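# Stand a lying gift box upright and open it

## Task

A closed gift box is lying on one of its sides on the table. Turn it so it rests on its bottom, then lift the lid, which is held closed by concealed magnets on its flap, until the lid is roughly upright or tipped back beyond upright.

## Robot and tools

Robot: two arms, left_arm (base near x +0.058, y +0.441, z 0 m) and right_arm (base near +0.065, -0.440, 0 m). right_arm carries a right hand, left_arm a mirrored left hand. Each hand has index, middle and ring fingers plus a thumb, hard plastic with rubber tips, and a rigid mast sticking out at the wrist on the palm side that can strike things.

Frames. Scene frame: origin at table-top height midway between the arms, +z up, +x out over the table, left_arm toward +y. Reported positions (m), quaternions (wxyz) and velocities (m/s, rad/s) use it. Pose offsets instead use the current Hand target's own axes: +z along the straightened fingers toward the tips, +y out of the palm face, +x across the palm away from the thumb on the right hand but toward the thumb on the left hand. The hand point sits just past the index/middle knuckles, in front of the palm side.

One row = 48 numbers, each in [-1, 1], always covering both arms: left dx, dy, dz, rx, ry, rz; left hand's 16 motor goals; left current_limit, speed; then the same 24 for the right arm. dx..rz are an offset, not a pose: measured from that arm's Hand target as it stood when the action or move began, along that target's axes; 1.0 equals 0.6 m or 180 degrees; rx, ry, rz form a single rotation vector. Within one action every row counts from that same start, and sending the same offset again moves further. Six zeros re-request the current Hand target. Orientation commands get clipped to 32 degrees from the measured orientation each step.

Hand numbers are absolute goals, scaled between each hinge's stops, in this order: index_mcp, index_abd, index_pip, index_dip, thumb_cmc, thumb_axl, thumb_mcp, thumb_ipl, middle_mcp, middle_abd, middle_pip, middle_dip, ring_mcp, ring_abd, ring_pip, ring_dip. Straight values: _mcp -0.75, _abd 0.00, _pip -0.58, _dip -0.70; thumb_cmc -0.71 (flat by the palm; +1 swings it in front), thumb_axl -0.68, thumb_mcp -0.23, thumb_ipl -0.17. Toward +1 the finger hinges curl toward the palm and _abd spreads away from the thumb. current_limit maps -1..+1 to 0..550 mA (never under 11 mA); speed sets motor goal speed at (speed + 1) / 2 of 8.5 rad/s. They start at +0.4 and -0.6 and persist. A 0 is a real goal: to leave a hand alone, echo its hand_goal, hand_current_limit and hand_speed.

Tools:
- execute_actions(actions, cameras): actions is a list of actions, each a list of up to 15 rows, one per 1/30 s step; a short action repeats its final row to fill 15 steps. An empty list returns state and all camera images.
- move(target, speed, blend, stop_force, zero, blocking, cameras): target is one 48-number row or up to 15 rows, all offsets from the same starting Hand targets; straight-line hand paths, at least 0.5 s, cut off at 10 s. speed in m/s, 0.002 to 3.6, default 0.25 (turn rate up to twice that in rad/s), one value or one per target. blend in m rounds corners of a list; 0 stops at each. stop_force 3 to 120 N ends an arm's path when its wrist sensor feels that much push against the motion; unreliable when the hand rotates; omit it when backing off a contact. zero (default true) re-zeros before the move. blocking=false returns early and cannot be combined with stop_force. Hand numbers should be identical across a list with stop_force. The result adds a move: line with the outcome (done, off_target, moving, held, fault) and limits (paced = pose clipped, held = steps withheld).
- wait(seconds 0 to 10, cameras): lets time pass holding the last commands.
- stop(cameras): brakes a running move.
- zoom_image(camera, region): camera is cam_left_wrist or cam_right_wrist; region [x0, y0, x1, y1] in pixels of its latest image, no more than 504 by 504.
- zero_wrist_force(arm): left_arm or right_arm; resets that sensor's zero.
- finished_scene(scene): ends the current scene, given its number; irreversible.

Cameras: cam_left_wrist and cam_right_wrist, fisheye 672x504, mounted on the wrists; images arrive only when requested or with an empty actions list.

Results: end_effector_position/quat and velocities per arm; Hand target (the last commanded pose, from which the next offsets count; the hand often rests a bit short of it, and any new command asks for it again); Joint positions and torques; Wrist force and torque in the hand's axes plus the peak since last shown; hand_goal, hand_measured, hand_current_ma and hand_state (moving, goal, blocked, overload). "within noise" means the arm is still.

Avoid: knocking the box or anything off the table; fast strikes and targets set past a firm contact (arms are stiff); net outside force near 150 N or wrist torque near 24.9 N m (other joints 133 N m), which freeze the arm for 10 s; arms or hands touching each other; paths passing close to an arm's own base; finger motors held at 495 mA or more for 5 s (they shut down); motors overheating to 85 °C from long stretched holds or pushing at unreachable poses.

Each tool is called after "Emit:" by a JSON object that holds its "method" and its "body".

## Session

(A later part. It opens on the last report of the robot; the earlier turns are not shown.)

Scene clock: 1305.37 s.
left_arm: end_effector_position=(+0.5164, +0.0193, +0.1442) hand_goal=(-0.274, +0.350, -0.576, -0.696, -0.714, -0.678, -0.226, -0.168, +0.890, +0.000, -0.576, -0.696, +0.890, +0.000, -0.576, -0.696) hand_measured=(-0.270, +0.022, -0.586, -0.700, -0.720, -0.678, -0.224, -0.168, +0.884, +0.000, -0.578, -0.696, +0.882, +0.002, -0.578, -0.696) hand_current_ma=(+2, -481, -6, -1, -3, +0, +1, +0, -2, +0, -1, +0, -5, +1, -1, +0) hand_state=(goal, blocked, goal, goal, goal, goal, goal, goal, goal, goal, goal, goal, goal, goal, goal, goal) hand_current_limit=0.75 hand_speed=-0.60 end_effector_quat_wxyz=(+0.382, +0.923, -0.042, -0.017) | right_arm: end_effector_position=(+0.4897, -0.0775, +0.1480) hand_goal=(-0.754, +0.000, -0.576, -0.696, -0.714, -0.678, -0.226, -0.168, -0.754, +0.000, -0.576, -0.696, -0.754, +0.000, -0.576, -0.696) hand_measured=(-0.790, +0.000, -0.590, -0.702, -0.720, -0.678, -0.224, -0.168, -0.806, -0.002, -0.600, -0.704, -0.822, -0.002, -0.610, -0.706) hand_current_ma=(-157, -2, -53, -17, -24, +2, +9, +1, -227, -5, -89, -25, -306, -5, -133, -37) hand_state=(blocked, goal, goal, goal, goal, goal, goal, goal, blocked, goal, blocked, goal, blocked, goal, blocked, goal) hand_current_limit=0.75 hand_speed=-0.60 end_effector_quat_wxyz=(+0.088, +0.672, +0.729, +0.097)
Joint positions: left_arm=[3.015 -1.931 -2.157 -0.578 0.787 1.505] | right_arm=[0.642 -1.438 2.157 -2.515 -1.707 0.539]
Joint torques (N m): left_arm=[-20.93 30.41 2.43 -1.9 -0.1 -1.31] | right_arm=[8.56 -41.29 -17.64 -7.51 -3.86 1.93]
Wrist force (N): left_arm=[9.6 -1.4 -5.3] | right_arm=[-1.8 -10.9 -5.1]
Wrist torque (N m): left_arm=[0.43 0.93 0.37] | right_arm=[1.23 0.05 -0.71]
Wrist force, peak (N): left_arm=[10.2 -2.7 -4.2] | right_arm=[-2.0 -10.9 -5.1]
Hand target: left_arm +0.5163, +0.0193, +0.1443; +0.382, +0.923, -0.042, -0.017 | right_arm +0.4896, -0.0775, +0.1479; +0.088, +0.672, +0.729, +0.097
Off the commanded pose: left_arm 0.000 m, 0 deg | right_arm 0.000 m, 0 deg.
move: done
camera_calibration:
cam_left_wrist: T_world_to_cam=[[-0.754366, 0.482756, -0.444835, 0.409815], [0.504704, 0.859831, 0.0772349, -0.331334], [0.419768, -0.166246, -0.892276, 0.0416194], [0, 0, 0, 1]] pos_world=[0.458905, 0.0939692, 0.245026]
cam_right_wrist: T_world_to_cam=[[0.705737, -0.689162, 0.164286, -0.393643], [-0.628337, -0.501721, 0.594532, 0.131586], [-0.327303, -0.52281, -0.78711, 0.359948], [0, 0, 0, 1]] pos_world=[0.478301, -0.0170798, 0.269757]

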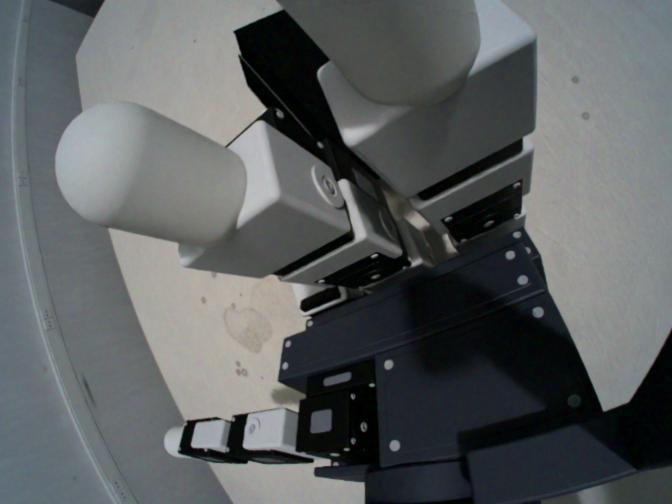

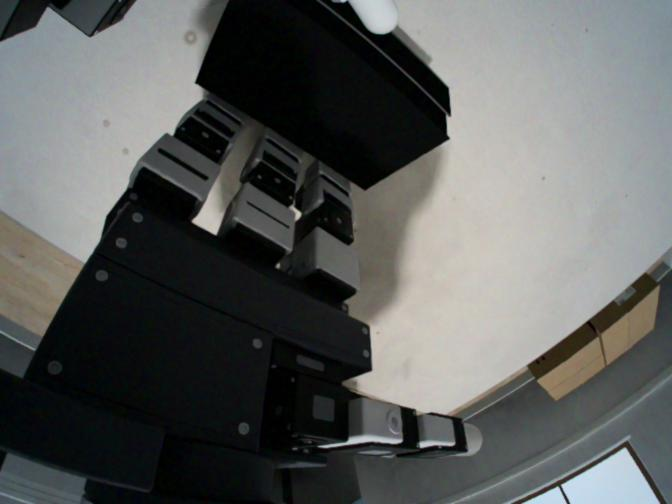

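Emit:
{"method": "move", "body": {"target": [[-0.0491,0.0203,-0.008,0,0,0,-0.274,0.35,-0.576,-0.696,-0.714,-0.678,-0.226,-0.168,0.89,0,-0.576,-0.696,0.89,0,-0.576,-0.696,0.75,-0.6,0,-0.027,-0.0025,0,0,0,-0.754,0,-0.576,-0.696,-0.714,-0.678,-0.226,-0.168,-0.754,0,-0.576,-0.696,-0.754,0,-0.576,-0.696,0.75,-0.6],[-0.07,0.023,-0.0077,0,0,0,-0.274,0.35,-0.576,-0.696,-0.714,-0.678,-0.226,-0.168,0.89,0,-0.576,-0.696,0.89,0,-0.576,-0.696,0.75,-0.6,0,-0.033,-0.0038,0,0,0,-0.754,0,-0.576,-0.696,-0.714,-0.678,-0.226,-0.168,-0.754,0,-0.576,-0.696,-0.754,0,-0.576,-0.696,0.75,-0.6]], "speed": 0.015, "blend": 0.004, "cameras": ["all"]}}

Emit:
{"method": "zoom_image", "body": {"camera": "cam_right_wrist", "region": [180, 0, 480, 190]}}

Scene clock: 1323.20 s.
left_arm: end_effector_position=(+0.4739, +0.0167, +0.1573) hand_goal=(-0.274, +0.350, -0.576, -0.696, -0.714, -0.678, -0.226, -0.168, +0.890, +0.000, -0.576, -0.696, +0.890, +0.000, -0.576, -0.696) hand_measured=(-0.186, +0.068, -0.550, -0.700, -0.720, -0.678, -0.224, -0.168, +0.884, +0.000, -0.578, -0.696, +0.882, +0.002, -0.578, -0.696) hand_current_ma=(+208, -481, +27, -1, -3, +0, +1, +0, -2, +0, -1, +0, -5, +1, -1, +0) hand_state=(blocked, blocked, blocked, goal, goal, goal, goal, goal, goal, goal, goal, goal, goal, goal, goal, goal) hand_current_limit=0.75 hand_speed=-0.60 end_effector_quat_wxyz=(+0.382, +0.923, -0.042, -0.017) | right_arm: end_effector_position=(+0.4700, -0.0791, +0.1450) hand_goal=(-0.754, +0.000, -0.576, -0.696, -0.714, -0.678, -0.226, -0.168, -0.754, +0.000, -0.576, -0.696, -0.754, +0.000, -0.576, -0.696) hand_measured=(-0.806, -0.008, -0.598, -0.702, -0.720, -0.678, -0.224, -0.168, -0.830, -0.018, -0.616, -0.708, -0.862, -0.020, -0.634, -0.712) hand_current_ma=(-231, -26, -85, -17, -24, +2, +9, +1, -353, -54, -161, -46, -481, -66, -245, -62) hand_state=(blocked, goal, blocked, goal, goal, goal, goal, goal, blocked, goal, blocked, goal, blocked, blocked, blocked, goal) hand_current_limit=0.75 hand_speed=-0.60 end_effector_quat_wxyz=(+0.088, +0.672, +0.729, +0.097)
Joint positions: left_arm=[2.995 -1.838 -2.254 -0.554 0.788 1.478] | right_arm=[0.666 -1.462 2.195 -2.525 -1.712 0.562]
Joint torques (N m): left_arm=[-22.26 24.03 -0.2 0.96 1.31 -1.28] | right_arm=[8.2 -43.71 -21.38 -9.19 -4.01 2.12]
Wrist force (N): left_arm=[11.0 4.0 -12.0] | right_arm=[-2.8 -13.6 0.3]
Wrist torque (N m): left_arm=[0.55 0.95 0.45] | right_arm=[1.15 -0.34 -1.01]
Wrist force, peak (N): left_arm=[12.1 3.0 -12.9] | right_arm=[-2.9 -16.2 1.6]
Hand target: left_arm +0.4739, +0.0167, +0.1573; +0.382, +0.923, -0.042, -0.017 | right_arm +0.4700, -0.0791, +0.1450; +0.088, +0.672, +0.729, +0.097
Off the commanded pose: left_arm 0.000 m, 0 deg | right_arm 0.000 m, 0 deg.
move: done
camera_calibration:
cam_left_wrist: T_world_to_cam=[[-0.754366, 0.482756, -0.444835, 0.384885], [0.504704, 0.859831, 0.0772349, -0.308574], [0.419768, -0.166246, -0.892276, 0.0706995], [0, 0, 0, 1]] pos_world=[0.416405, 0.0912692, 0.258126]
cam_right_wrist: T_world_to_cam=[[0.705737, -0.689162, 0.164286, -0.38035], [-0.628337, -0.501721, 0.594532, 0.120189], [-0.327303, -0.52281, -0.78711, 0.350303], [0, 0, 0, 1]] pos_world=[0.458601, -0.0186798, 0.266757]

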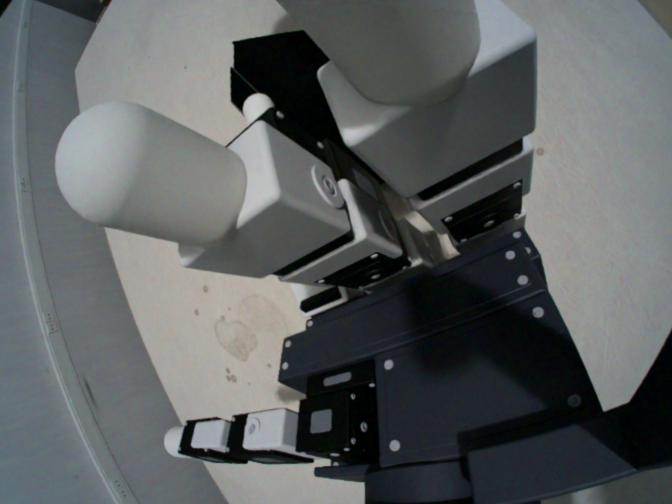

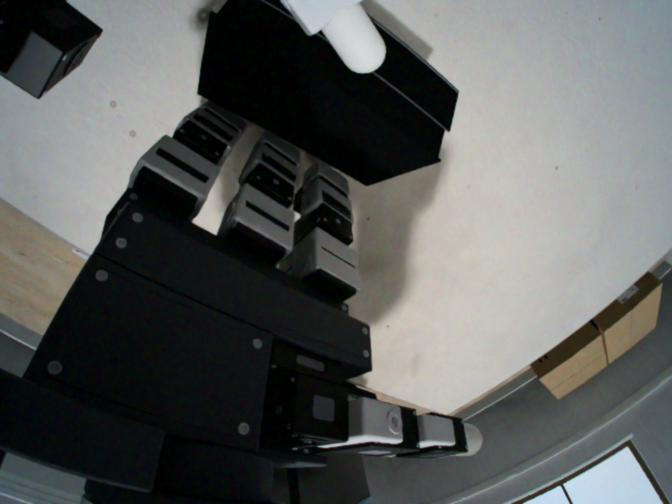

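Scaled by 1.680 from the camera's 672x504 image, which has a finer 960x720 frame.

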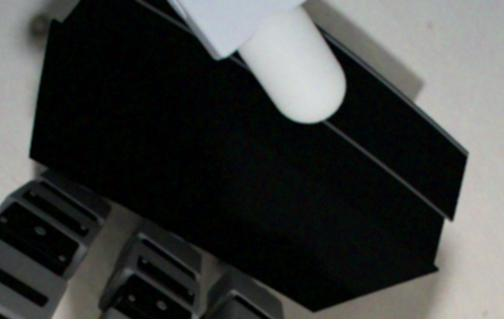

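Emit:
{"method": "move", "body": {"target": [[-0.0328,0.0041,0.0041,0,0,0,-0.274,0.2,-0.576,-0.696,-0.714,-0.678,-0.226,-0.168,0.89,0,-0.576,-0.696,0.89,0,-0.576,-0.696,0.75,-0.6,0,-0.0321,-0.0087,0,0,0,-0.754,0,-0.576,-0.696,-0.714,-0.678,-0.226,-0.168,-0.754,0,-0.576,-0.696,-0.754,0,-0.576,-0.696,0.6,-0.6]], "speed": 0.012, "cameras": ["all"]}}

Emit:
{"method": "zoom_image", "body": {"camera": "cam_right_wrist", "region": [180, 0, 480, 190]}}

Scene clock: 1342.63 s.
left_arm: end_effector_position=(+0.4542, +0.0150, +0.1573) hand_goal=(-0.274, +0.200, -0.576, -0.696, -0.714, -0.678, -0.226, -0.168, +0.890, +0.000, -0.576, -0.696, +0.890, +0.000, -0.576, -0.696) hand_measured=(-0.170, +0.094, -0.550, -0.700, -0.720, -0.678, -0.224, -0.168, +0.884, +0.000, -0.578, -0.696, +0.882, +0.002, -0.578, -0.696) hand_current_ma=(+271, -208, +28, -1, -3, +0, +1, +0, -2, +0, -1, +0, -5, +1, -1, +0) hand_state=(blocked, blocked, blocked, goal, goal, goal, goal, goal, goal, goal, goal, goal, goal, goal, goal, goal) hand_current_limit=0.75 hand_speed=-0.60 end_effector_quat_wxyz=(+0.382, +0.923, -0.042, -0.017) | right_arm: end_effector_position=(+0.4503, -0.0808, +0.1450) hand_goal=(-0.754, +0.000, -0.576, -0.696, -0.714, -0.678, -0.226, -0.168, -0.754, +0.000, -0.576, -0.696, -0.754, +0.000, -0.576, -0.696) hand_measured=(-0.800, -0.008, -0.598, -0.702, -0.720, -0.678, -0.224, -0.168, -0.830, -0.018, -0.616, -0.708, -0.864, -0.020, -0.634, -0.712) hand_current_ma=(-202, -26, -85, -17, -24, +2, +9, +1, -351, -54, -161, -47, -440, -66, -242, -63) hand_state=(blocked, goal, blocked, goal, goal, goal, goal, goal, blocked, goal, blocked, goal, blocked, blocked, blocked, goal) hand_current_limit=0.60 hand_speed=-0.60 end_effector_quat_wxyz=(+0.088, +0.672, +0.729, +0.097)
Joint positions: left_arm=[2.984 -1.81 -2.301 -0.525 0.789 1.462] | right_arm=[0.692 -1.492 2.226 -2.524 -1.718 0.588]
Joint torques (N m): left_arm=[-19.91 22.78 -0.41 0.96 2.29 -1.46] | right_arm=[11.35 -39.48 -16.43 -2.67 -2.99 2.12]
Wrist force (N): left_arm=[7.9 7.4 -13.0] | right_arm=[-2.3 -6.4 -0.9]
Wrist torque (N m): left_arm=[0.69 0.76 0.37] | right_arm=[0.66 -0.29 -0.57]
Wrist force, peak (N): left_arm=[8.8 6.7 -14.8] | right_arm=[-2.8 -14.1 0.2]
Hand target: left_arm +0.4540, +0.0150, +0.1573; +0.382, +0.923, -0.042, -0.017 | right_arm +0.4501, -0.0808, +0.1450; +0.088, +0.672, +0.729, +0.097
Off the commanded pose: left_arm 0.000 m, 0 deg | right_arm 0.000 m, 0 deg.
move: done
camera_calibration:
cam_left_wrist: T_world_to_cam=[[-0.754366, 0.482756, -0.444835, 0.370796], [0.504704, 0.859831, 0.0772349, -0.297255], [0.419768, -0.166246, -0.892276, 0.0787029], [0, 0, 0, 1]] pos_world=[0.396705, 0.0896692, 0.258126]
cam_right_wrist: T_world_to_cam=[[0.705737, -0.689162, 0.164286, -0.367619], [-0.628337, -0.501721, 0.594532, 0.106958], [-0.327303, -0.52281, -0.78711, 0.342966], [0, 0, 0, 1]] pos_world=[0.438901, -0.0203798, 0.266757]

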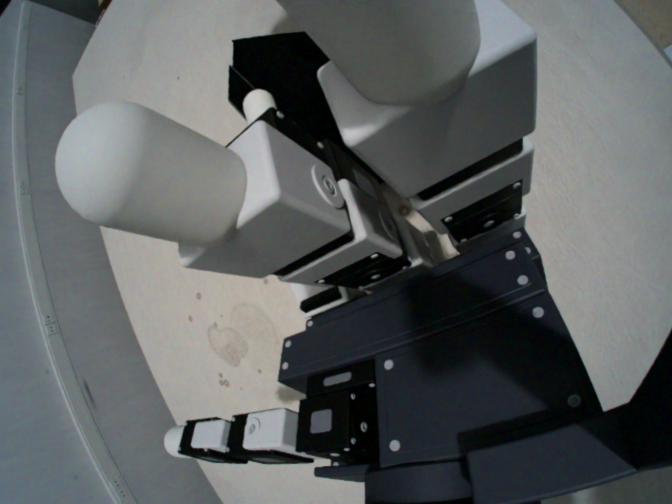

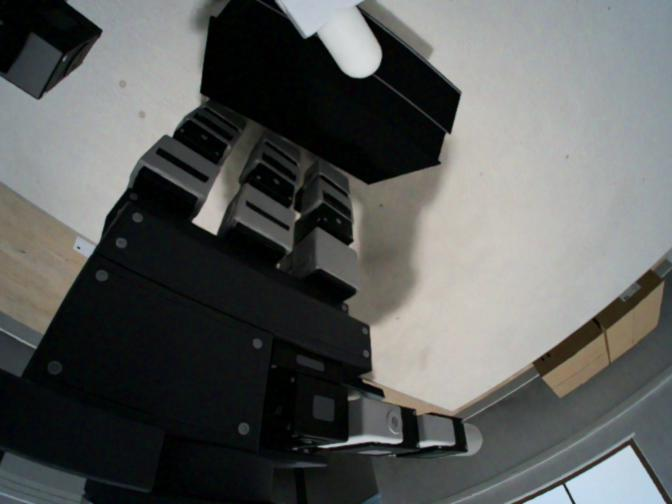

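Scaled by 1.680 from the camera's 672x504 image, which has a finer 960x720 frame.

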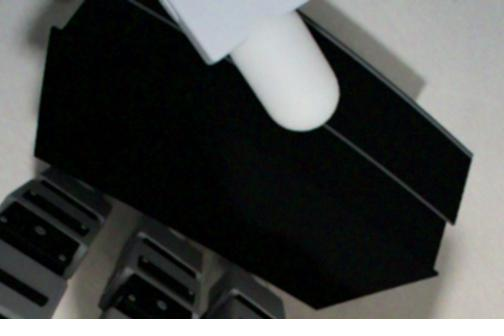

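Emit:
{"method": "move", "body": {"target": [[0,0.0236,-0.0236,0,0,0,-0.274,0.2,-0.576,-0.696,-0.714,-0.678,-0.226,-0.168,0.89,0,-0.576,-0.696,0.89,0,-0.576,-0.696,0.75,-0.6,0,0,0,0,0,0,-0.754,0,-0.576,-0.696,-0.714,-0.678,-0.226,-0.168,-0.754,0,-0.576,-0.696,-0.754,0,-0.576,-0.696,0.6,-0.6]], "speed": 0.012, "cameras": ["cam_right_wrist"]}}

Emit:
{"method": "zoom_image", "body": {"camera": "cam_right_wrist", "region": [180, 0, 480, 190]}}

Scene clock: 1408.60 s.
left_arm: end_effector_position=(+0.4540, +0.0150, +0.1772) hand_goal=(-0.274, +0.200, -0.576, -0.696, -0.714, -0.678, -0.226, -0.168, +0.890, +0.000, -0.576, -0.696, +0.890, +0.000, -0.576, -0.696) hand_measured=(-0.264, +0.176, -0.568, -0.700, -0.720, -0.678, -0.224, -0.168, +0.884, +0.000, -0.578, -0.696, +0.882, +0.002, -0.578, -0.696) hand_current_ma=(+6, -20, +3, -1, -3, +0, +1, +0, -2, +0, -1, +0, -5, +1, -1, +0) hand_state=(goal, blocked, goal, goal, goal, goal, goal, goal, goal, goal, goal, goal, goal, goal, goal, goal) hand_current_limit=0.75 hand_speed=-0.60 end_effector_quat_wxyz=(+0.382, +0.923, -0.042, -0.017) | right_arm: end_effector_position=(+0.4501, -0.0808, +0.1451) hand_goal=(-0.754, +0.000, -0.576, -0.696, -0.714, -0.678, -0.226, -0.168, -0.754, +0.000, -0.576, -0.696, -0.754, +0.000, -0.576, -0.696) hand_measured=(-0.760, -0.002, -0.580, -0.698, -0.720, -0.678, -0.224, -0.168, -0.764, -0.002, -0.582, -0.700, -0.806, -0.006, -0.612, -0.712) hand_current_ma=(-19, -7, -10, -9, -24, +2, +9, +1, -35, -5, -20, -14, -231, -15, -138, -60) hand_state=(goal, goal, goal, goal, goal, goal, goal, goal, goal, goal, goal, goal, blocked, goal, blocked, goal) hand_current_limit=0.60 hand_speed=-0.60 end_effector_quat_wxyz=(+0.088, +0.672, +0.729, +0.097)
Joint positions: left_arm=[2.984 -1.759 -2.286 -0.59 0.789 1.462] | right_arm=[0.692 -1.492 2.227 -2.524 -1.718 0.588]
Joint torques (N m): left_arm=[-10.11 27.36 23.57 0.04 -2.02 -0.01] | right_arm=[9.8 -30.34 -18.05 -3.28 -0.68 1.68]
Wrist force (N): left_arm=[0.2 0.5 -1.6] | right_arm=[-0.3 -0.5 0.4]
Wrist torque (N m): left_arm=[0.23 0.16 -0.01] | right_arm=[0.30 -0.02 -0.17]
Wrist force, peak (N): left_arm=[8.1 7.3 -13.4] | right_arm=[-2.5 -6.1 -2.7]
Hand target: left_arm +0.4540, +0.0150, +0.1774; +0.382, +0.923, -0.042, -0.017 | right_arm +0.4501, -0.0808, +0.1450; +0.088, +0.672, +0.729, +0.097
Off the commanded pose: left_arm 0.000 m, 0 deg | right_arm 0.000 m, 0 deg.
move: done
camera_calibration:
cam_right_wrist: T_world_to_cam=[[0.705694, -0.689198, 0.164326, -0.36747], [-0.628386, -0.501674, 0.594521, 0.106857], [-0.327305, -0.52281, -0.78711, 0.342901], [0, 0, 0, 1]] pos_world=[0.438702, -0.0203799, 0.266757]
Images, in order (width x height): cam_right_wrist 672x504.

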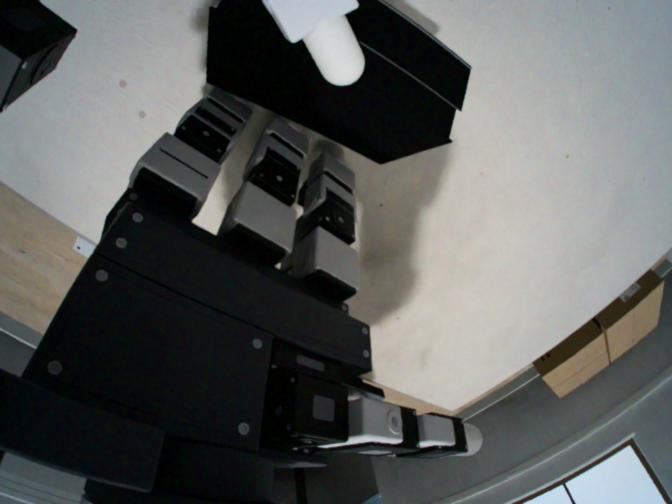

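Scaled by 1.680 from the camera's 672x504 image, which has a finer 960x720 frame.

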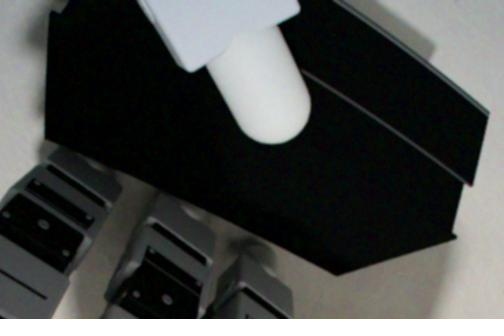

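Emit:
{"method": "move", "body": {"target": [[0,0.0236,-0.0236,0,0,0,-0.274,0,-0.576,-0.696,-0.714,-0.678,-0.226,-0.168,0.89,0,-0.576,-0.696,0.89,0,-0.576,-0.696,0.75,-0.6,0,-0.0402,-0.0108,0,0,0,-0.754,0,-0.576,-0.696,-0.714,-0.678,-0.226,-0.168,-0.754,0,-0.576,-0.696,-0.754,0,-0.576,-0.696,0.6,-0.6]], "speed": 0.01, "cameras": ["cam_right_wrist"]}}

Emit:
{"method": "zoom_image", "body": {"camera": "cam_right_wrist", "region": [180, 0, 480, 190]}}

Scene clock: 1434.50 s.
left_arm: end_effector_position=(+0.4540, +0.0150, +0.1972) hand_goal=(-0.274, +0.000, -0.576, -0.696, -0.714, -0.678, -0.226, -0.168, +0.890, +0.000, -0.576, -0.696, +0.890, +0.000, -0.576, -0.696) hand_measured=(-0.280, +0.000, -0.576, -0.700, -0.720, -0.678, -0.224, -0.168, +0.884, +0.000, -0.578, -0.696, +0.882, +0.002, -0.578, -0.696) hand_current_ma=(-3, +0, +0, -1, -3, +0, +1, +0, -2, +0, -1, +0, -5, +1, -1, +0) hand_state=(goal, goal, goal, goal, goal, goal, goal, goal, goal, goal, goal, goal, goal, goal, goal, goal) hand_current_limit=0.75 hand_speed=-0.60 end_effector_quat_wxyz=(+0.382, +0.923, -0.042, -0.017) | right_arm: end_effector_position=(+0.4254, -0.0828, +0.1451) hand_goal=(-0.754, +0.000, -0.576, -0.696, -0.714, -0.678, -0.226, -0.168, -0.754, +0.000, -0.576, -0.696, -0.754, +0.000, -0.576, -0.696) hand_measured=(-0.760, -0.002, -0.580, -0.698, -0.720, -0.678, -0.224, -0.168, -0.758, -0.002, -0.578, -0.698, -0.758, -0.002, -0.580, -0.698) hand_current_ma=(-18, -7, -10, -9, -24, +2, +9, +1, -15, -5, -9, -9, -15, -6, -11, -9) hand_state=(goal, goal, goal, goal, goal, goal, goal, goal, goal, goal, goal, goal, goal, goal, goal, goal) hand_current_limit=0.60 hand_speed=-0.60 end_effector_quat_wxyz=(+0.088, +0.672, +0.729, +0.097)
Joint positions: left_arm=[2.984 -1.712 -2.267 -0.657 0.789 1.462] | right_arm=[0.727 -1.528 2.264 -2.52 -1.725 0.622]
Joint torques (N m): left_arm=[1.22 27.24 24.86 0.27 -2.22 -1] | right_arm=[11.76 -35.81 -12.18 -0.45 -2.57 1.76]
Wrist force (N): left_arm=[-1.1 0.0 -0.9] | right_arm=[-0.5 0.9 -0.6]
Wrist torque (N m): left_arm=[0.25 0.09 -0.10] | right_arm=[0.19 0.05 -0.07]
Wrist force, peak (N): left_arm=[-0.5 0.5 -2.2] | right_arm=[-0.7 1.2 -1.0]
Hand target: left_arm +0.4540, +0.0150, +0.1974; +0.382, +0.923, -0.042, -0.017 | right_arm +0.4252, -0.0828, +0.1451; +0.088, +0.672, +0.729, +0.097
Off the commanded pose: left_arm 0.000 m, 0 deg | right_arm 0.000 m, 0 deg.
move: done
camera_calibration:
cam_right_wrist: T_world_to_cam=[[0.705737, -0.689162, 0.164286, -0.351424], [-0.628337, -0.501721, 0.594532, 0.0903085], [-0.327303, -0.52281, -0.78711, 0.333771], [0, 0, 0, 1]] pos_world=[0.414001, -0.0223798, 0.266757]
Images, in order (width x height): cam_right_wrist 672x504.

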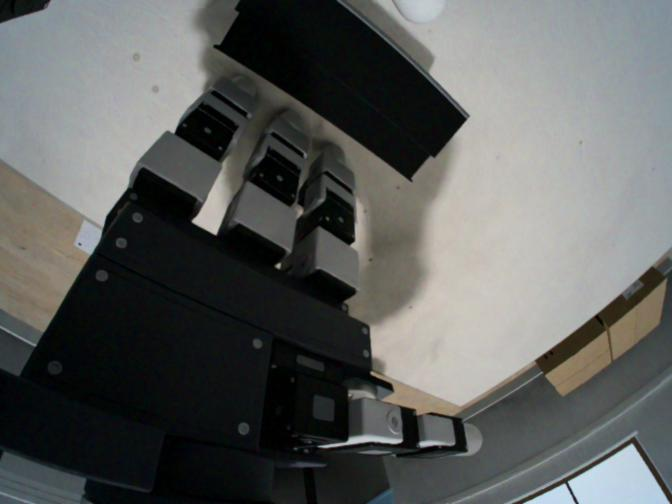

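Scaled by 1.680 from the camera's 672x504 image, which has a finer 960x720 frame.

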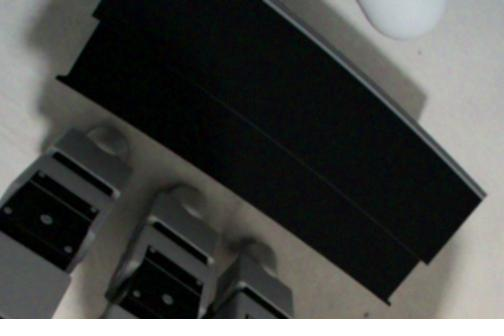

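Emit:
{"method": "move", "body": {"target": [[0,0,0,0,0,0,-0.274,0,-0.576,-0.696,-0.714,-0.678,-0.226,-0.168,0.89,0,-0.576,-0.696,0.89,0,-0.576,-0.696,0.75,-0.6,0,-0.0452,-0.2192,0,0,0,-0.754,0,-0.576,-0.696,-0.714,-0.678,-0.226,-0.168,-0.754,0,-0.576,-0.696,-0.754,0,-0.576,-0.696,0.75,-0.6],[0,0,0,0,0,0,-0.274,0,-0.576,-0.696,-0.714,-0.678,-0.226,-0.168,0.89,0,-0.576,-0.696,0.89,0,-0.576,-0.696,0.75,-0.6,-0.0498,-0.129,-0.2155,-0.2775,0.015,-0.018,-0.754,0,-0.576,-0.696,-0.714,-0.678,-0.226,-0.168,-0.754,0,-0.576,-0.696,0.3,0,-0.576,-0.696,0.75,-0.6],[-0.122,0.0206,0.0088,0,0.0554,-0.0554,-0.274,0,-0.576,-0.696,-0.714,-0.678,-0.226,-0.168,0.89,0,-0.576,-0.696,0.89,0,-0.576,-0.696,0.75,-0.6,-0.0498,-0.129,-0.2155,-0.2775,0.015,-0.018,-0.754,0,-0.576,-0.696,-0.714,-0.678,-0.226,-0.168,-0.754,0,-0.576,-0.696,0.3,0,-0.576,-0.696,0.75,-0.6]], "speed": [0.12,0.2,0.12], "cameras": ["all"]}}

Emit:
{"method": "zoom_image", "body": {"camera": "cam_right_wrist", "region": [180, 0, 480, 190]}}

Scene clock: 1568.70 s.
left_arm: end_effector_position=(+0.4540, +0.0150, +0.1974) hand_goal=(-0.274, +0.000, -0.576, -0.696, -0.714, -0.678, -0.226, -0.168, +0.890, +0.000, -0.576, -0.696, +0.890, +0.000, -0.576, -0.696) hand_measured=(-0.280, +0.000, -0.576, -0.700, -0.720, -0.678, -0.224, -0.168, +0.884, +0.000, -0.578, -0.696, +0.882, +0.002, -0.578, -0.696) hand_current_ma=(-3, +0, +0, -1, -3, +0, +1, +0, -2, +0, -1, +0, -5, +1, -1, +0) hand_state=(goal, goal, goal, goal, goal, goal, goal, goal, goal, goal, goal, goal, goal, goal, goal, goal) hand_current_limit=0.75 hand_speed=-0.60 end_effector_quat_wxyz=(+0.382, +0.923, -0.042, -0.017) | right_arm: end_effector_position=(+0.3398, -0.1069, +0.2564) hand_goal=(-0.754, +0.000, -0.576, -0.696, -0.714, -0.678, -0.226, -0.168, -0.754, +0.000, -0.576, -0.696, -0.754, +0.000, -0.576, -0.696) hand_measured=(-0.760, -0.002, -0.580, -0.698, -0.720, -0.678, -0.224, -0.168, -0.758, -0.002, -0.578, -0.698, -0.758, -0.002, -0.580, -0.698) hand_current_ma=(-20, -7, -10, -9, -24, +2, +9, +1, -16, -5, -9, -8, -17, -6, -10, -9) hand_state=(goal, goal, goal, goal, goal, goal, goal, goal, goal, goal, goal, goal, goal, goal, goal, goal) hand_current_limit=0.75 hand_speed=-0.60 end_effector_quat_wxyz=(+0.232, +0.623, +0.699, +0.264)
Joint positions: left_arm=[2.984 -1.712 -2.267 -0.657 0.789 1.462] | right_arm=[0.993 -1.75 2.463 -2.799 -2.095 0.73]
Joint torques (N m): left_arm=[-14.07 25.94 24.69 0.29 -0.77 1.75] | right_arm=[-13.63 -25.68 -25.29 -0.52 1.54 1.74]
Wrist force (N): left_arm=[-1.0 0.0 -0.7] | right_arm=[-0.1 1.3 -0.3]
Wrist torque (N m): left_arm=[0.23 0.08 -0.09] | right_arm=[0.32 -0.01 0.04]
Wrist force, peak (N): left_arm=[-1.3 0.3 -1.0] | right_arm=[-1.3 -2.2 1.6]
Hand target: left_arm +0.4540, +0.0150, +0.1974; +0.382, +0.923, -0.042, -0.017 (not the last commanded pose) | right_arm +0.3398, -0.1069, +0.2564; +0.232, +0.623, +0.699, +0.264 (not the last commanded pose)
Off the commanded pose: left_arm 0.074 m, 14 deg | right_arm 0.026 m, 24 deg.
move: held (right_arm; a check stopped the path), off_target (left_arm); path passed 1 of 3 targets; target 2's new numbers were not sent; limits=held
pose unreachable (right arm): on one or more control steps of this call, first in action 0 (counted from 0), this arm could not follow its commanded pose, so it was not sent that pose on those steps. It may still have moved: this result reports where it is.
cause: moving toward the commanded pose would bring two parts of the arm too close to each other (joints 4 (wrist 1) to 6 (wrist 3) lie between them).
camera_calibration:
cam_left_wrist: T_world_to_cam=[[-0.754366, 0.482756, -0.444835, 0.388487], [0.504704, 0.859831, 0.0772349, -0.300158], [0.419768, -0.166246, -0.892276, 0.114461], [0, 0, 0, 1]] pos_world=[0.396505, 0.0895692, 0.298126]
cam_right_wrist: T_world_to_cam=[[0.592101, -0.681744, 0.429699, -0.354548], [-0.80261, -0.546751, 0.238497, 0.103867], [0.0723448, -0.486095, -0.870907, 0.270433], [0, 0, 0, 1]] pos_world=[0.273728, -0.0534658, 0.363098]

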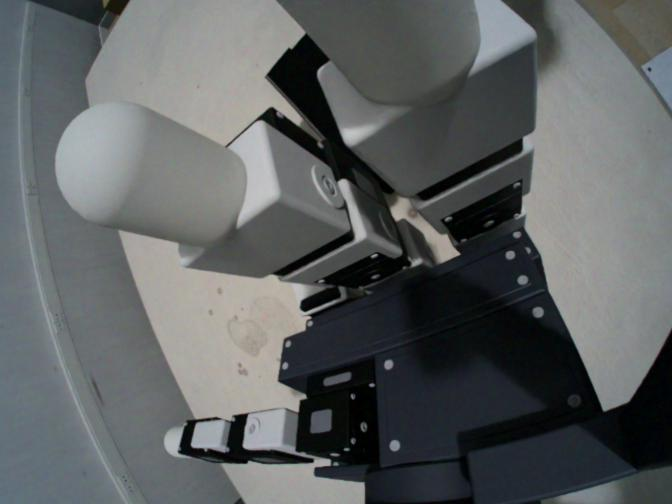

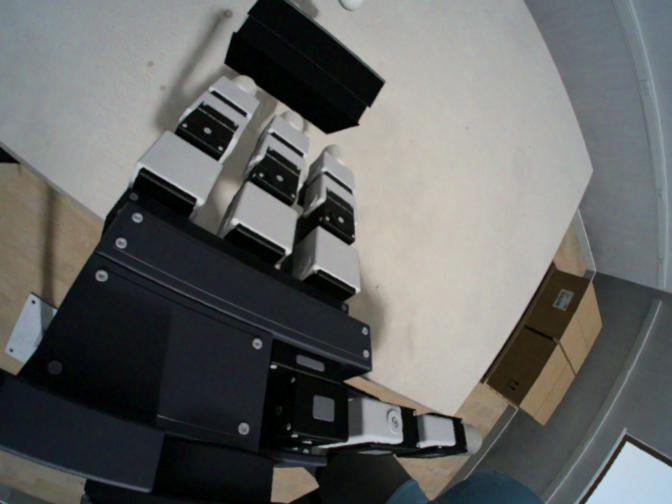

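Scaled by 1.680 from the camera's 672x504 image, which has a finer 960x720 frame.

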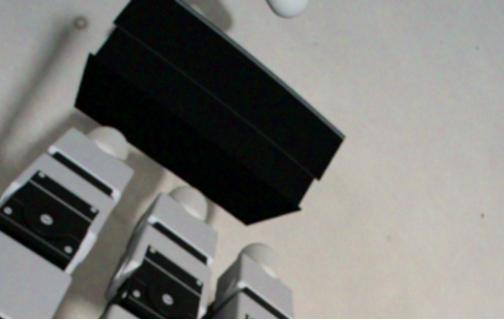

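Emit:
{"method": "move", "body": {"target": [[-0.122,0.0206,0.0088,0,0.0554,-0.0554,-0.274,0,-0.576,-0.696,-0.714,-0.678,-0.226,-0.168,0.89,0,-0.576,-0.696,0.89,0,-0.576,-0.696,0.75,-0.6,0,0,0,0,0,0,-0.754,0,-0.576,-0.696,-0.714,-0.678,-0.226,-0.168,-0.754,0,-0.576,-0.696,0.3,0,-0.576,-0.696,0.75,-0.6],[-0.122,0.0206,0.0088,0,0.0554,-0.0554,-0.274,0,-0.576,-0.696,-0.714,-0.678,-0.226,-0.168,0.89,0,-0.576,-0.696,0.89,0,-0.576,-0.696,0.75,-0.6,-0.0218,0.0737,0.0512,0,0,0,-0.754,0,-0.576,-0.696,-0.714,-0.678,-0.226,-0.168,-0.754,0,-0.576,-0.696,0.3,0,-0.576,-0.696,0.75,-0.6]], "speed": 0.1, "cameras": ["all"]}}

Emit:
{"method": "zoom_image", "body": {"camera": "cam_right_wrist", "region": [180, 0, 480, 190]}}

Scene clock: 1590.30 s.
left_arm: end_effector_position=(+0.3800, +0.0092, +0.2024) hand_goal=(-0.274, +0.000, -0.576, -0.696, -0.714, -0.678, -0.226, -0.168, +0.890, +0.000, -0.576, -0.696, +0.890, +0.000, -0.576, -0.696) hand_measured=(-0.280, +0.000, -0.576, -0.700, -0.720, -0.678, -0.224, -0.168, +0.884, +0.000, -0.578, -0.696, +0.882, +0.002, -0.578, -0.696) hand_current_ma=(-3, +0, +0, -1, -3, +0, +1, +0, -2, +0, -1, +0, -5, +1, -1, +0) hand_state=(goal, goal, goal, goal, goal, goal, goal, goal, goal, goal, goal, goal, goal, goal, goal, goal) hand_current_limit=0.75 hand_speed=-0.60 end_effector_quat_wxyz=(+0.381, +0.921, +0.071, +0.030) | right_arm: end_effector_position=(+0.3943, -0.1137, +0.2623) hand_goal=(-0.754, +0.000, -0.576, -0.696, -0.714, -0.678, -0.226, -0.168, -0.754, +0.000, -0.576, -0.696, +0.300, +0.000, -0.576, -0.696) hand_measured=(-0.760, -0.002, -0.580, -0.698, -0.720, -0.678, -0.224, -0.168, -0.758, -0.002, -0.578, -0.698, +0.282, -0.002, -0.580, -0.698) hand_current_ma=(-20, -7, -10, -9, -24, +2, +9, +1, -16, -5, -9, -8, -74, -6, -10, -9) hand_state=(goal, goal, goal, goal, goal, goal, goal, goal, goal, goal, goal, goal, goal, goal, goal, goal) hand_current_limit=0.75 hand_speed=-0.60 end_effector_quat_wxyz=(+0.232, +0.623, +0.699, +0.264)
Joint positions: left_arm=[2.872 -1.566 -2.537 -0.211 0.876 0.989] | right_arm=[0.841 -1.719 2.438 -2.874 -2.016 0.584]
Joint torques (N m): left_arm=[-14.69 11.65 9.87 4.6 0.55 -1.69] | right_arm=[-11.85 1.7 -24.5 -5.25 1.61 -0.89]
Wrist force (N): left_arm=[-0.6 0.1 -0.5] | right_arm=[0.3 1.4 -0.6]
Wrist torque (N m): left_arm=[0.27 0.01 -0.08] | right_arm=[0.35 -0.02 0.19]
Wrist force, peak (N): left_arm=[-1.1 0.0 -1.2] | right_arm=[0.1 1.9 -0.3]
Hand target: left_arm +0.3800, +0.0092, +0.2024; +0.381, +0.921, +0.071, +0.030 | right_arm +0.3944, -0.1137, +0.2623; +0.232, +0.623, +0.699, +0.264
Off the commanded pose: left_arm 0.000 m, 0 deg | right_arm 0.000 m, 0 deg.
move: done
camera_calibration:
cam_left_wrist: T_world_to_cam=[[-0.849209, 0.284368, -0.444949, 0.375454], [0.279929, 0.956903, 0.0773006, -0.17369], [0.447755, -0.0589098, -0.892214, 0.137458], [0, 0, 0, 1]] pos_world=[0.305913, 0.0675353, 0.303126]
cam_right_wrist: T_world_to_cam=[[0.592203, -0.681709, 0.429614, -0.394047], [-0.802561, -0.54668, 0.238825, 0.142431], [0.0720518, -0.486224, -0.870859, 0.268386], [0, 0, 0, 1]] pos_world=[0.328328, -0.0602658, 0.368998]

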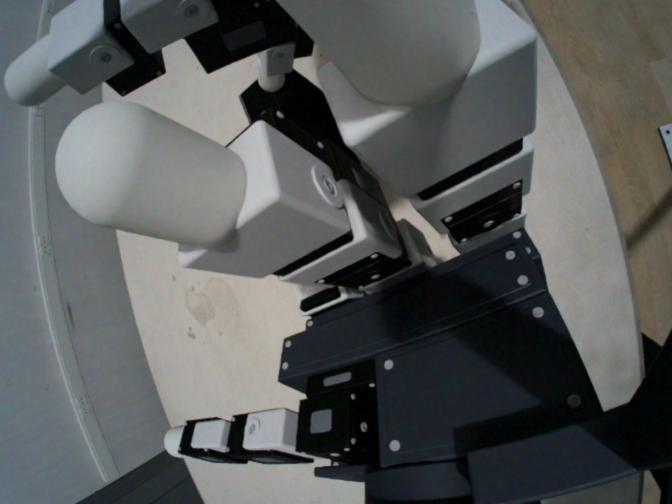

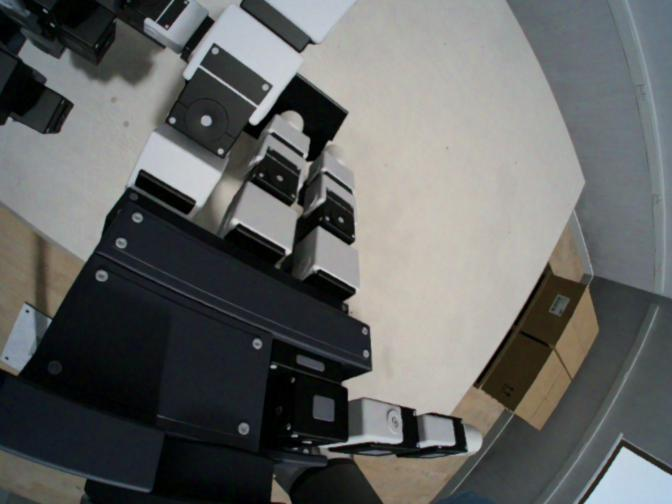

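Scaled by 1.680 from the camera's 672x504 image, which has a finer 960x720 frame.

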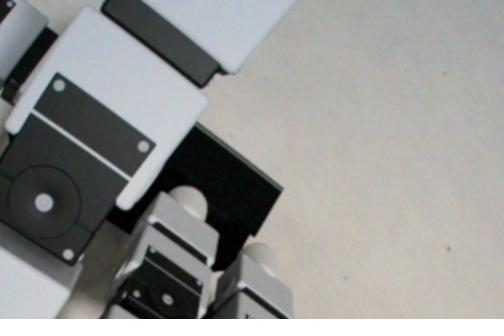

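Emit:
{"method": "move", "body": {"target": [[0,-0.0677,0.0677,0,0,0,-0.274,0,-0.576,-0.696,-0.714,-0.678,-0.226,-0.168,0.89,0,-0.576,-0.696,0.89,0,-0.576,-0.696,0.8,-0.6,0,0,0,0,0,0,-0.754,0,-0.576,-0.696,-0.714,-0.678,-0.226,-0.168,-0.754,0,-0.576,-0.696,0.3,0,-0.576,-0.696,0.75,-0.6]], "speed": 0.015, "stop_force": 8}}

Emit:
{"method": "move", "body": {"target": [[0,0,0,0,0,0,-0.274,0,-0.576,-0.696,-0.714,-0.678,-0.226,-0.168,0.89,0,-0.576,-0.696,0.89,0,-0.576,-0.696,0.8,-0.6,0,-0.0327,0.0375,0,0,0,-0.754,0,-0.576,-0.696,-0.714,-0.678,-0.226,-0.168,-0.754,0,-0.576,-0.696,0.3,0,-0.576,-0.696,0.75,-0.6]], "speed": 0.02, "stop_force": 3, "cameras": ["all"]}}

Emit:
{"method": "zoom_image", "body": {"camera": "cam_right_wrist", "region": [180, 0, 480, 190]}}

Scene clock: 1605.80 s.
left_arm: end_effector_position=(+0.3800, +0.0093, +0.1565) hand_goal=(-0.274, +0.000, -0.576, -0.696, -0.714, -0.678, -0.226, -0.168, +0.890, +0.000, -0.576, -0.696, +0.890, +0.000, -0.576, -0.696) hand_measured=(-0.190, -0.004, -0.544, -0.700, -0.720, -0.678, -0.224, -0.168, +0.884, +0.000, -0.578, -0.696, +0.882, +0.002, -0.578, -0.696) hand_current_ma=(+192, -1, +39, -1, -3, +0, +1, +0, -2, +0, -1, +0, -5, +1, -1, +0) hand_state=(blocked, goal, blocked, goal, goal, goal, goal, goal, goal, goal, goal, goal, goal, goal, goal, goal) hand_current_limit=0.80 hand_speed=-0.60 end_effector_quat_wxyz=(+0.381, +0.921, +0.071, +0.030) | right_arm: end_effector_position=(+0.3944, -0.1137, +0.2623) hand_goal=(-0.754, +0.000, -0.576, -0.696, -0.714, -0.678, -0.226, -0.168, -0.754, +0.000, -0.576, -0.696, +0.300, +0.000, -0.576, -0.696) hand_measured=(-0.760, -0.002, -0.580, -0.698, -0.720, -0.678, -0.224, -0.168, -0.758, -0.002, -0.578, -0.698, +0.282, -0.002, -0.580, -0.698) hand_current_ma=(-20, -7, -10, -9, -24, +2, +9, +1, -16, -5, -9, -8, -74, -6, -10, -9) hand_state=(goal, goal, goal, goal, goal, goal, goal, goal, goal, goal, goal, goal, goal, goal, goal, goal) hand_current_limit=0.75 hand_speed=-0.60 end_effector_quat_wxyz=(+0.232, +0.623, +0.699, +0.264)
Joint positions: left_arm=[2.872 -1.737 -2.577 0 0.876 0.989] | right_arm=[0.841 -1.718 2.438 -2.874 -2.015 0.583]
Joint torques (N m): left_arm=[5.83 20.41 16.72 -0.36 -1.41 1.03] | right_arm=[-13.59 1.67 -18.3 -5.18 1.49 -0.75]
Wrist force (N): left_arm=[-0.7 3.8 -2.5] | right_arm=[0.1 1.5 -0.5]
Wrist torque (N m): left_arm=[0.15 0.13 -0.02] | right_arm=[0.36 -0.01 0.19]
Wrist force, peak (N): left_arm=[-1.2 4.1 -7.7] | right_arm=[0.3 1.7 -0.6]
Hand target: left_arm +0.3799, +0.0092, +0.1565; +0.381, +0.921, +0.071, +0.030 (not the last commanded pose) | right_arm +0.3944, -0.1137, +0.2623; +0.232, +0.623, +0.699, +0.264
Off the commanded pose: left_arm 0.012 m, 0 deg | right_arm 0.000 m, 0 deg.
move: contact (left_arm)

Scene clock: 1608.40 s.
left_arm: end_effector_position=(+0.3800, +0.0093, +0.1565) hand_goal=(-0.274, +0.000, -0.576, -0.696, -0.714, -0.678, -0.226, -0.168, +0.890, +0.000, -0.576, -0.696, +0.890, +0.000, -0.576, -0.696) hand_measured=(-0.190, -0.004, -0.544, -0.700, -0.720, -0.678, -0.224, -0.168, +0.884, +0.000, -0.578, -0.696, +0.882, +0.002, -0.578, -0.696) hand_current_ma=(+192, -1, +39, -1, -3, +0, +1, +0, -2, +0, -1, +0, -5, +1, -1, +0) hand_state=(blocked, goal, blocked, goal, goal, goal, goal, goal, goal, goal, goal, goal, goal, goal, goal, goal) hand_current_limit=0.80 hand_speed=-0.60 end_effector_quat_wxyz=(+0.381, +0.921, +0.071, +0.030) | right_arm: end_effector_position=(+0.3944, -0.1136, +0.2325) hand_goal=(-0.754, +0.000, -0.576, -0.696, -0.714, -0.678, -0.226, -0.168, -0.754, +0.000, -0.576, -0.696, +0.300, +0.000, -0.576, -0.696) hand_measured=(-0.760, -0.002, -0.580, -0.698, -0.720, -0.678, -0.224, -0.168, -0.758, -0.002, -0.578, -0.698, +0.282, -0.002, -0.580, -0.698) hand_current_ma=(-20, -7, -10, -9, -24, +2, +9, +1, -16, -5, -9, -8, -74, -6, -10, -9) hand_state=(goal, goal, goal, goal, goal, goal, goal, goal, goal, goal, goal, goal, goal, goal, goal, goal) hand_current_limit=0.75 hand_speed=-0.60 end_effector_quat_wxyz=(+0.232, +0.623, +0.699, +0.264)
Joint positions: left_arm=[2.872 -1.737 -2.577 0 0.876 0.989] | right_arm=[0.841 -1.64 2.479 -2.994 -2.015 0.584]
Joint torques (N m): left_arm=[-10.56 20.88 16.75 -0.24 -1.5 0.37] | right_arm=[11.41 -0.05 -11.64 -5.15 -3 -0.24]
Wrist force (N): left_arm=[-0.7 4.0 -2.7] | right_arm=[0.1 1.2 -0.5]
Wrist torque (N m): left_arm=[0.20 0.12 -0.02] | right_arm=[0.33 0.00 0.14]
Wrist force, peak (N): left_arm=[-0.8 4.3 -2.7] | right_arm=[0.1 1.6 -0.7]
Hand target: left_arm +0.3799, +0.0092, +0.1565; +0.381, +0.921, +0.071, +0.030 | right_arm +0.3944, -0.1136, +0.2325; +0.232, +0.623, +0.699, +0.264
Off the commanded pose: left_arm 0.000 m, 0 deg | right_arm 0.000 m, 0 deg.
move: done
camera_calibration:
cam_left_wrist: T_world_to_cam=[[-0.849236, 0.284527, -0.444795, 0.35509], [0.280036, 0.956862, 0.0774222, -0.170336], [0.447637, -0.058809, -0.89228, 0.0966028], [0, 0, 0, 1]] pos_world=[0.306012, 0.0676362, 0.257327]
cam_right_wrist: T_world_to_cam=[[0.592203, -0.681709, 0.429614, -0.381168], [-0.802561, -0.54668, 0.238825, 0.149738], [0.0720518, -0.486224, -0.870859, 0.242524], [0, 0, 0, 1]] pos_world=[0.328428, -0.0600658, 0.339198]

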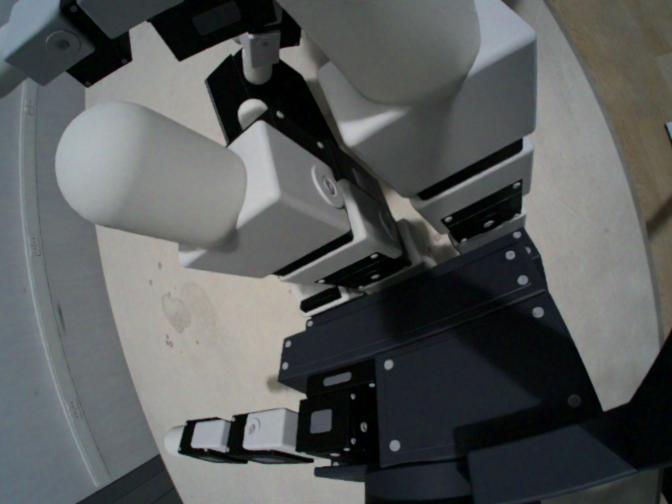

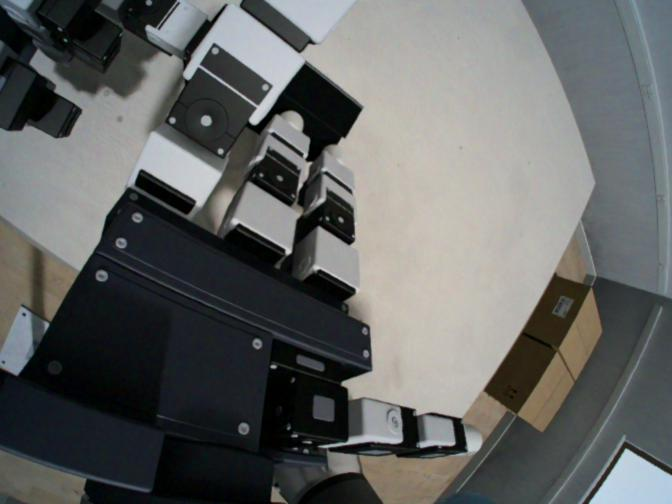

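Scaled by 1.680 from the camera's 672x504 image, which has a finer 960x720 frame.

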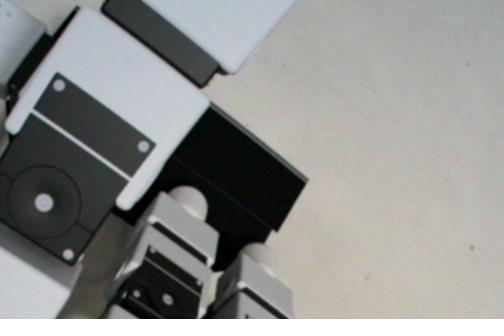

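Emit:
{"method": "move", "body": {"target": [[0,-0.0106,0.0106,0,0,0,-0.274,0,-0.576,-0.696,-0.714,-0.678,-0.226,-0.168,0.89,0,-0.576,-0.696,0.89,0,-0.576,-0.696,0.8,-0.6,0,-0.0055,0.0063,0,0,0,-0.754,0,-0.576,-0.696,-0.714,-0.678,-0.226,-0.168,-0.754,0,-0.576,-0.696,0.3,0,-0.576,-0.696,0.75,-0.6]], "speed": 0.015}}

Emit:
{"method": "move", "body": {"target": [[0,0,0,0,0,0,-0.274,0,-0.576,-0.696,-0.714,-0.678,-0.226,-0.168,0.89,0,-0.576,-0.696,0.89,0,-0.576,-0.696,0.8,-0.6,0,0.05,0.0438,0,0,0,-0.754,0,-0.576,-0.696,-0.714,-0.678,-0.226,-0.168,-0.754,0,-0.576,-0.696,0.3,0,-0.576,-0.696,0.75,-0.6]], "speed": 0.015, "stop_force": 14, "cameras": ["all"]}}

Emit:
{"method": "zoom_image", "body": {"camera": "cam_right_wrist", "region": [180, 0, 480, 190]}}

Scene clock: 1622.90 s.
left_arm: end_effector_position=(+0.3799, +0.0092, +0.1476) hand_goal=(-0.274, +0.000, -0.576, -0.696, -0.714, -0.678, -0.226, -0.168, +0.890, +0.000, -0.576, -0.696, +0.890, +0.000, -0.576, -0.696) hand_measured=(-0.130, -0.006, -0.530, -0.700, -0.720, -0.678, -0.224, -0.168, +0.884, +0.000, -0.578, -0.696, +0.882, +0.002, -0.578, -0.696) hand_current_ma=(+468, -3, +66, -1, -3, +0, +1, +0, -2, +0, -1, +0, -5, +1, -1, +0) hand_state=(blocked, goal, blocked, goal, goal, goal, goal, goal, goal, goal, goal, goal, goal, goal, goal, goal) hand_current_limit=0.80 hand_speed=-0.60 end_effector_quat_wxyz=(+0.381, +0.921, +0.071, +0.030) | right_arm: end_effector_position=(+0.3944, -0.1135, +0.2275) hand_goal=(-0.754, +0.000, -0.576, -0.696, -0.714, -0.678, -0.226, -0.168, -0.754, +0.000, -0.576, -0.696, +0.300, +0.000, -0.576, -0.696) hand_measured=(-0.752, -0.010, -0.574, -0.696, -0.720, -0.678, -0.224, -0.168, -0.752, -0.010, -0.576, -0.698, +0.282, -0.002, -0.580, -0.698) hand_current_ma=(+8, -28, +7, +1, -24, +2, +9, +1, +10, -29, +1, -7, -74, -6, -10, -9) hand_state=(goal, goal, goal, goal, goal, goal, goal, goal, goal, goal, goal, goal, goal, goal, goal, goal) hand_current_limit=0.75 hand_speed=-0.60 end_effector_quat_wxyz=(+0.232, +0.623, +0.699, +0.264)
Joint positions: left_arm=[2.872 -1.773 -2.582 0.042 0.876 0.989] | right_arm=[0.841 -1.626 2.485 -3.015 -2.015 0.584]
Joint torques (N m): left_arm=[3.52 5.57 -1.03 1.47 -0.43 -2.03] | right_arm=[10.92 2.76 -10.22 -4.67 -1.84 1.37]
Wrist force (N): left_arm=[-0.4 9.0 -12.5] | right_arm=[-1.1 2.5 -7.3]
Wrist torque (N m): left_arm=[0.47 0.47 0.08] | right_arm=[0.77 -0.02 0.04]
Wrist force, peak (N): left_arm=[-0.4 9.0 -12.5] | right_arm=[-1.0 2.4 -7.6]
Hand target: left_arm +0.3799, +0.0093, +0.1475; +0.381, +0.921, +0.071, +0.030 | right_arm +0.3944, -0.1135, +0.2274; +0.232, +0.623, +0.699, +0.264
Off the commanded pose: left_arm 0.000 m, 0 deg | right_arm 0.000 m, 0 deg.
move: done

Scene clock: 1626.60 s.
left_arm: end_effector_position=(+0.3799, +0.0093, +0.1475) hand_goal=(-0.274, +0.000, -0.576, -0.696, -0.714, -0.678, -0.226, -0.168, +0.890, +0.000, -0.576, -0.696, +0.890, +0.000, -0.576, -0.696) hand_measured=(-0.130, +0.002, -0.526, -0.700, -0.720, -0.678, -0.224, -0.168, +0.884, +0.000, -0.578, -0.696, +0.882, +0.002, -0.578, -0.696) hand_current_ma=(+469, +0, +77, -1, -3, +0, +1, +0, -2, +0, -1, +0, -5, +1, -1, +0) hand_state=(blocked, goal, blocked, goal, goal, goal, goal, goal, goal, goal, goal, goal, goal, goal, goal, goal) hand_current_limit=0.80 hand_speed=-0.60 end_effector_quat_wxyz=(+0.381, +0.921, +0.071, +0.030) | right_arm: end_effector_position=(+0.4340, -0.1089, +0.2274) hand_goal=(-0.754, +0.000, -0.576, -0.696, -0.714, -0.678, -0.226, -0.168, -0.754, +0.000, -0.576, -0.696, +0.300, +0.000, -0.576, -0.696) hand_measured=(-0.758, -0.004, -0.574, -0.696, -0.720, -0.678, -0.224, -0.168, -0.750, -0.006, -0.574, -0.696, +0.282, -0.002, -0.580, -0.698) hand_current_ma=(-10, -8, +4, +3, -24, +2, +9, +1, +14, -15, +8, -1, -74, -6, -10, -9) hand_state=(goal, goal, goal, goal, goal, goal, goal, goal, goal, goal, goal, goal, goal, goal, goal, goal) hand_current_limit=0.75 hand_speed=-0.60 end_effector_quat_wxyz=(+0.232, +0.623, +0.699, +0.264)
Joint positions: left_arm=[2.872 -1.774 -2.582 0.043 0.876 0.989] | right_arm=[0.764 -1.564 2.436 -3.055 -1.972 0.514]
Joint torques (N m): left_arm=[11.97 6.96 -0.08 1.7 0.31 -2.11] | right_arm=[-13.88 -1.29 -22.11 -4.79 1.83 -0.79]
Wrist force (N): left_arm=[-1.0 11.2 -8.1] | right_arm=[-0.6 2.2 -4.2]
Wrist torque (N m): left_arm=[0.27 0.29 0.13] | right_arm=[0.61 0.15 0.12]
Wrist force, peak (N): left_arm=[-0.5 8.9 -12.4] | right_arm=[-1.1 2.5 -7.8]
Hand target: left_arm +0.3799, +0.0093, +0.1475; +0.381, +0.921, +0.071, +0.030 | right_arm +0.4341, -0.1089, +0.2274; +0.232, +0.623, +0.699, +0.264
Off the commanded pose: left_arm 0.000 m, 0 deg | right_arm 0.000 m, 0 deg.
move: done
camera_calibration:
cam_left_wrist: T_world_to_cam=[[-0.849236, 0.284527, -0.444795, 0.351087], [0.280036, 0.956862, 0.0774222, -0.169639], [0.447637, -0.058809, -0.89228, 0.0885723], [0, 0, 0, 1]] pos_world=[0.306012, 0.0676362, 0.248327]
cam_right_wrist: T_world_to_cam=[[0.592203, -0.681709, 0.429614, -0.399351], [-0.802561, -0.54668, 0.238825, 0.185332], [0.0720518, -0.486224, -0.870859, 0.237459], [0, 0, 0, 1]] pos_world=[0.368128, -0.0554658, 0.334098]

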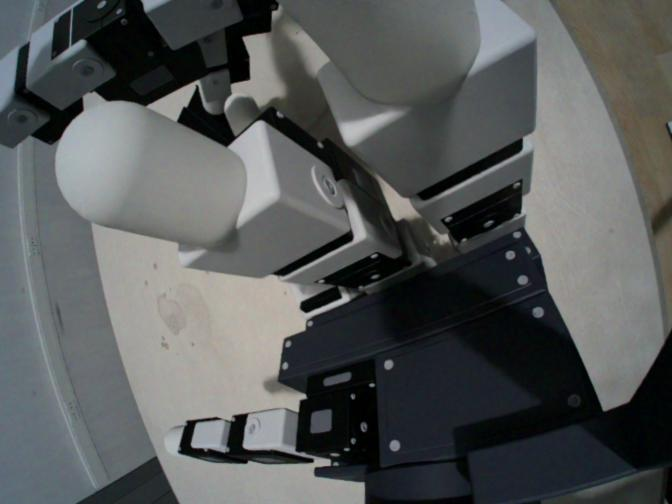

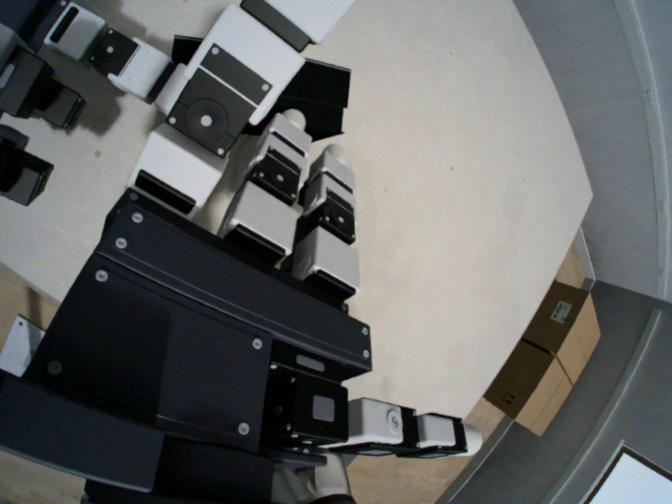

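Scaled by 1.680 from the camera's 672x504 image, which has a finer 960x720 frame.

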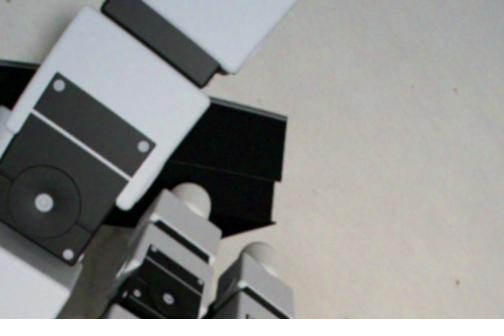

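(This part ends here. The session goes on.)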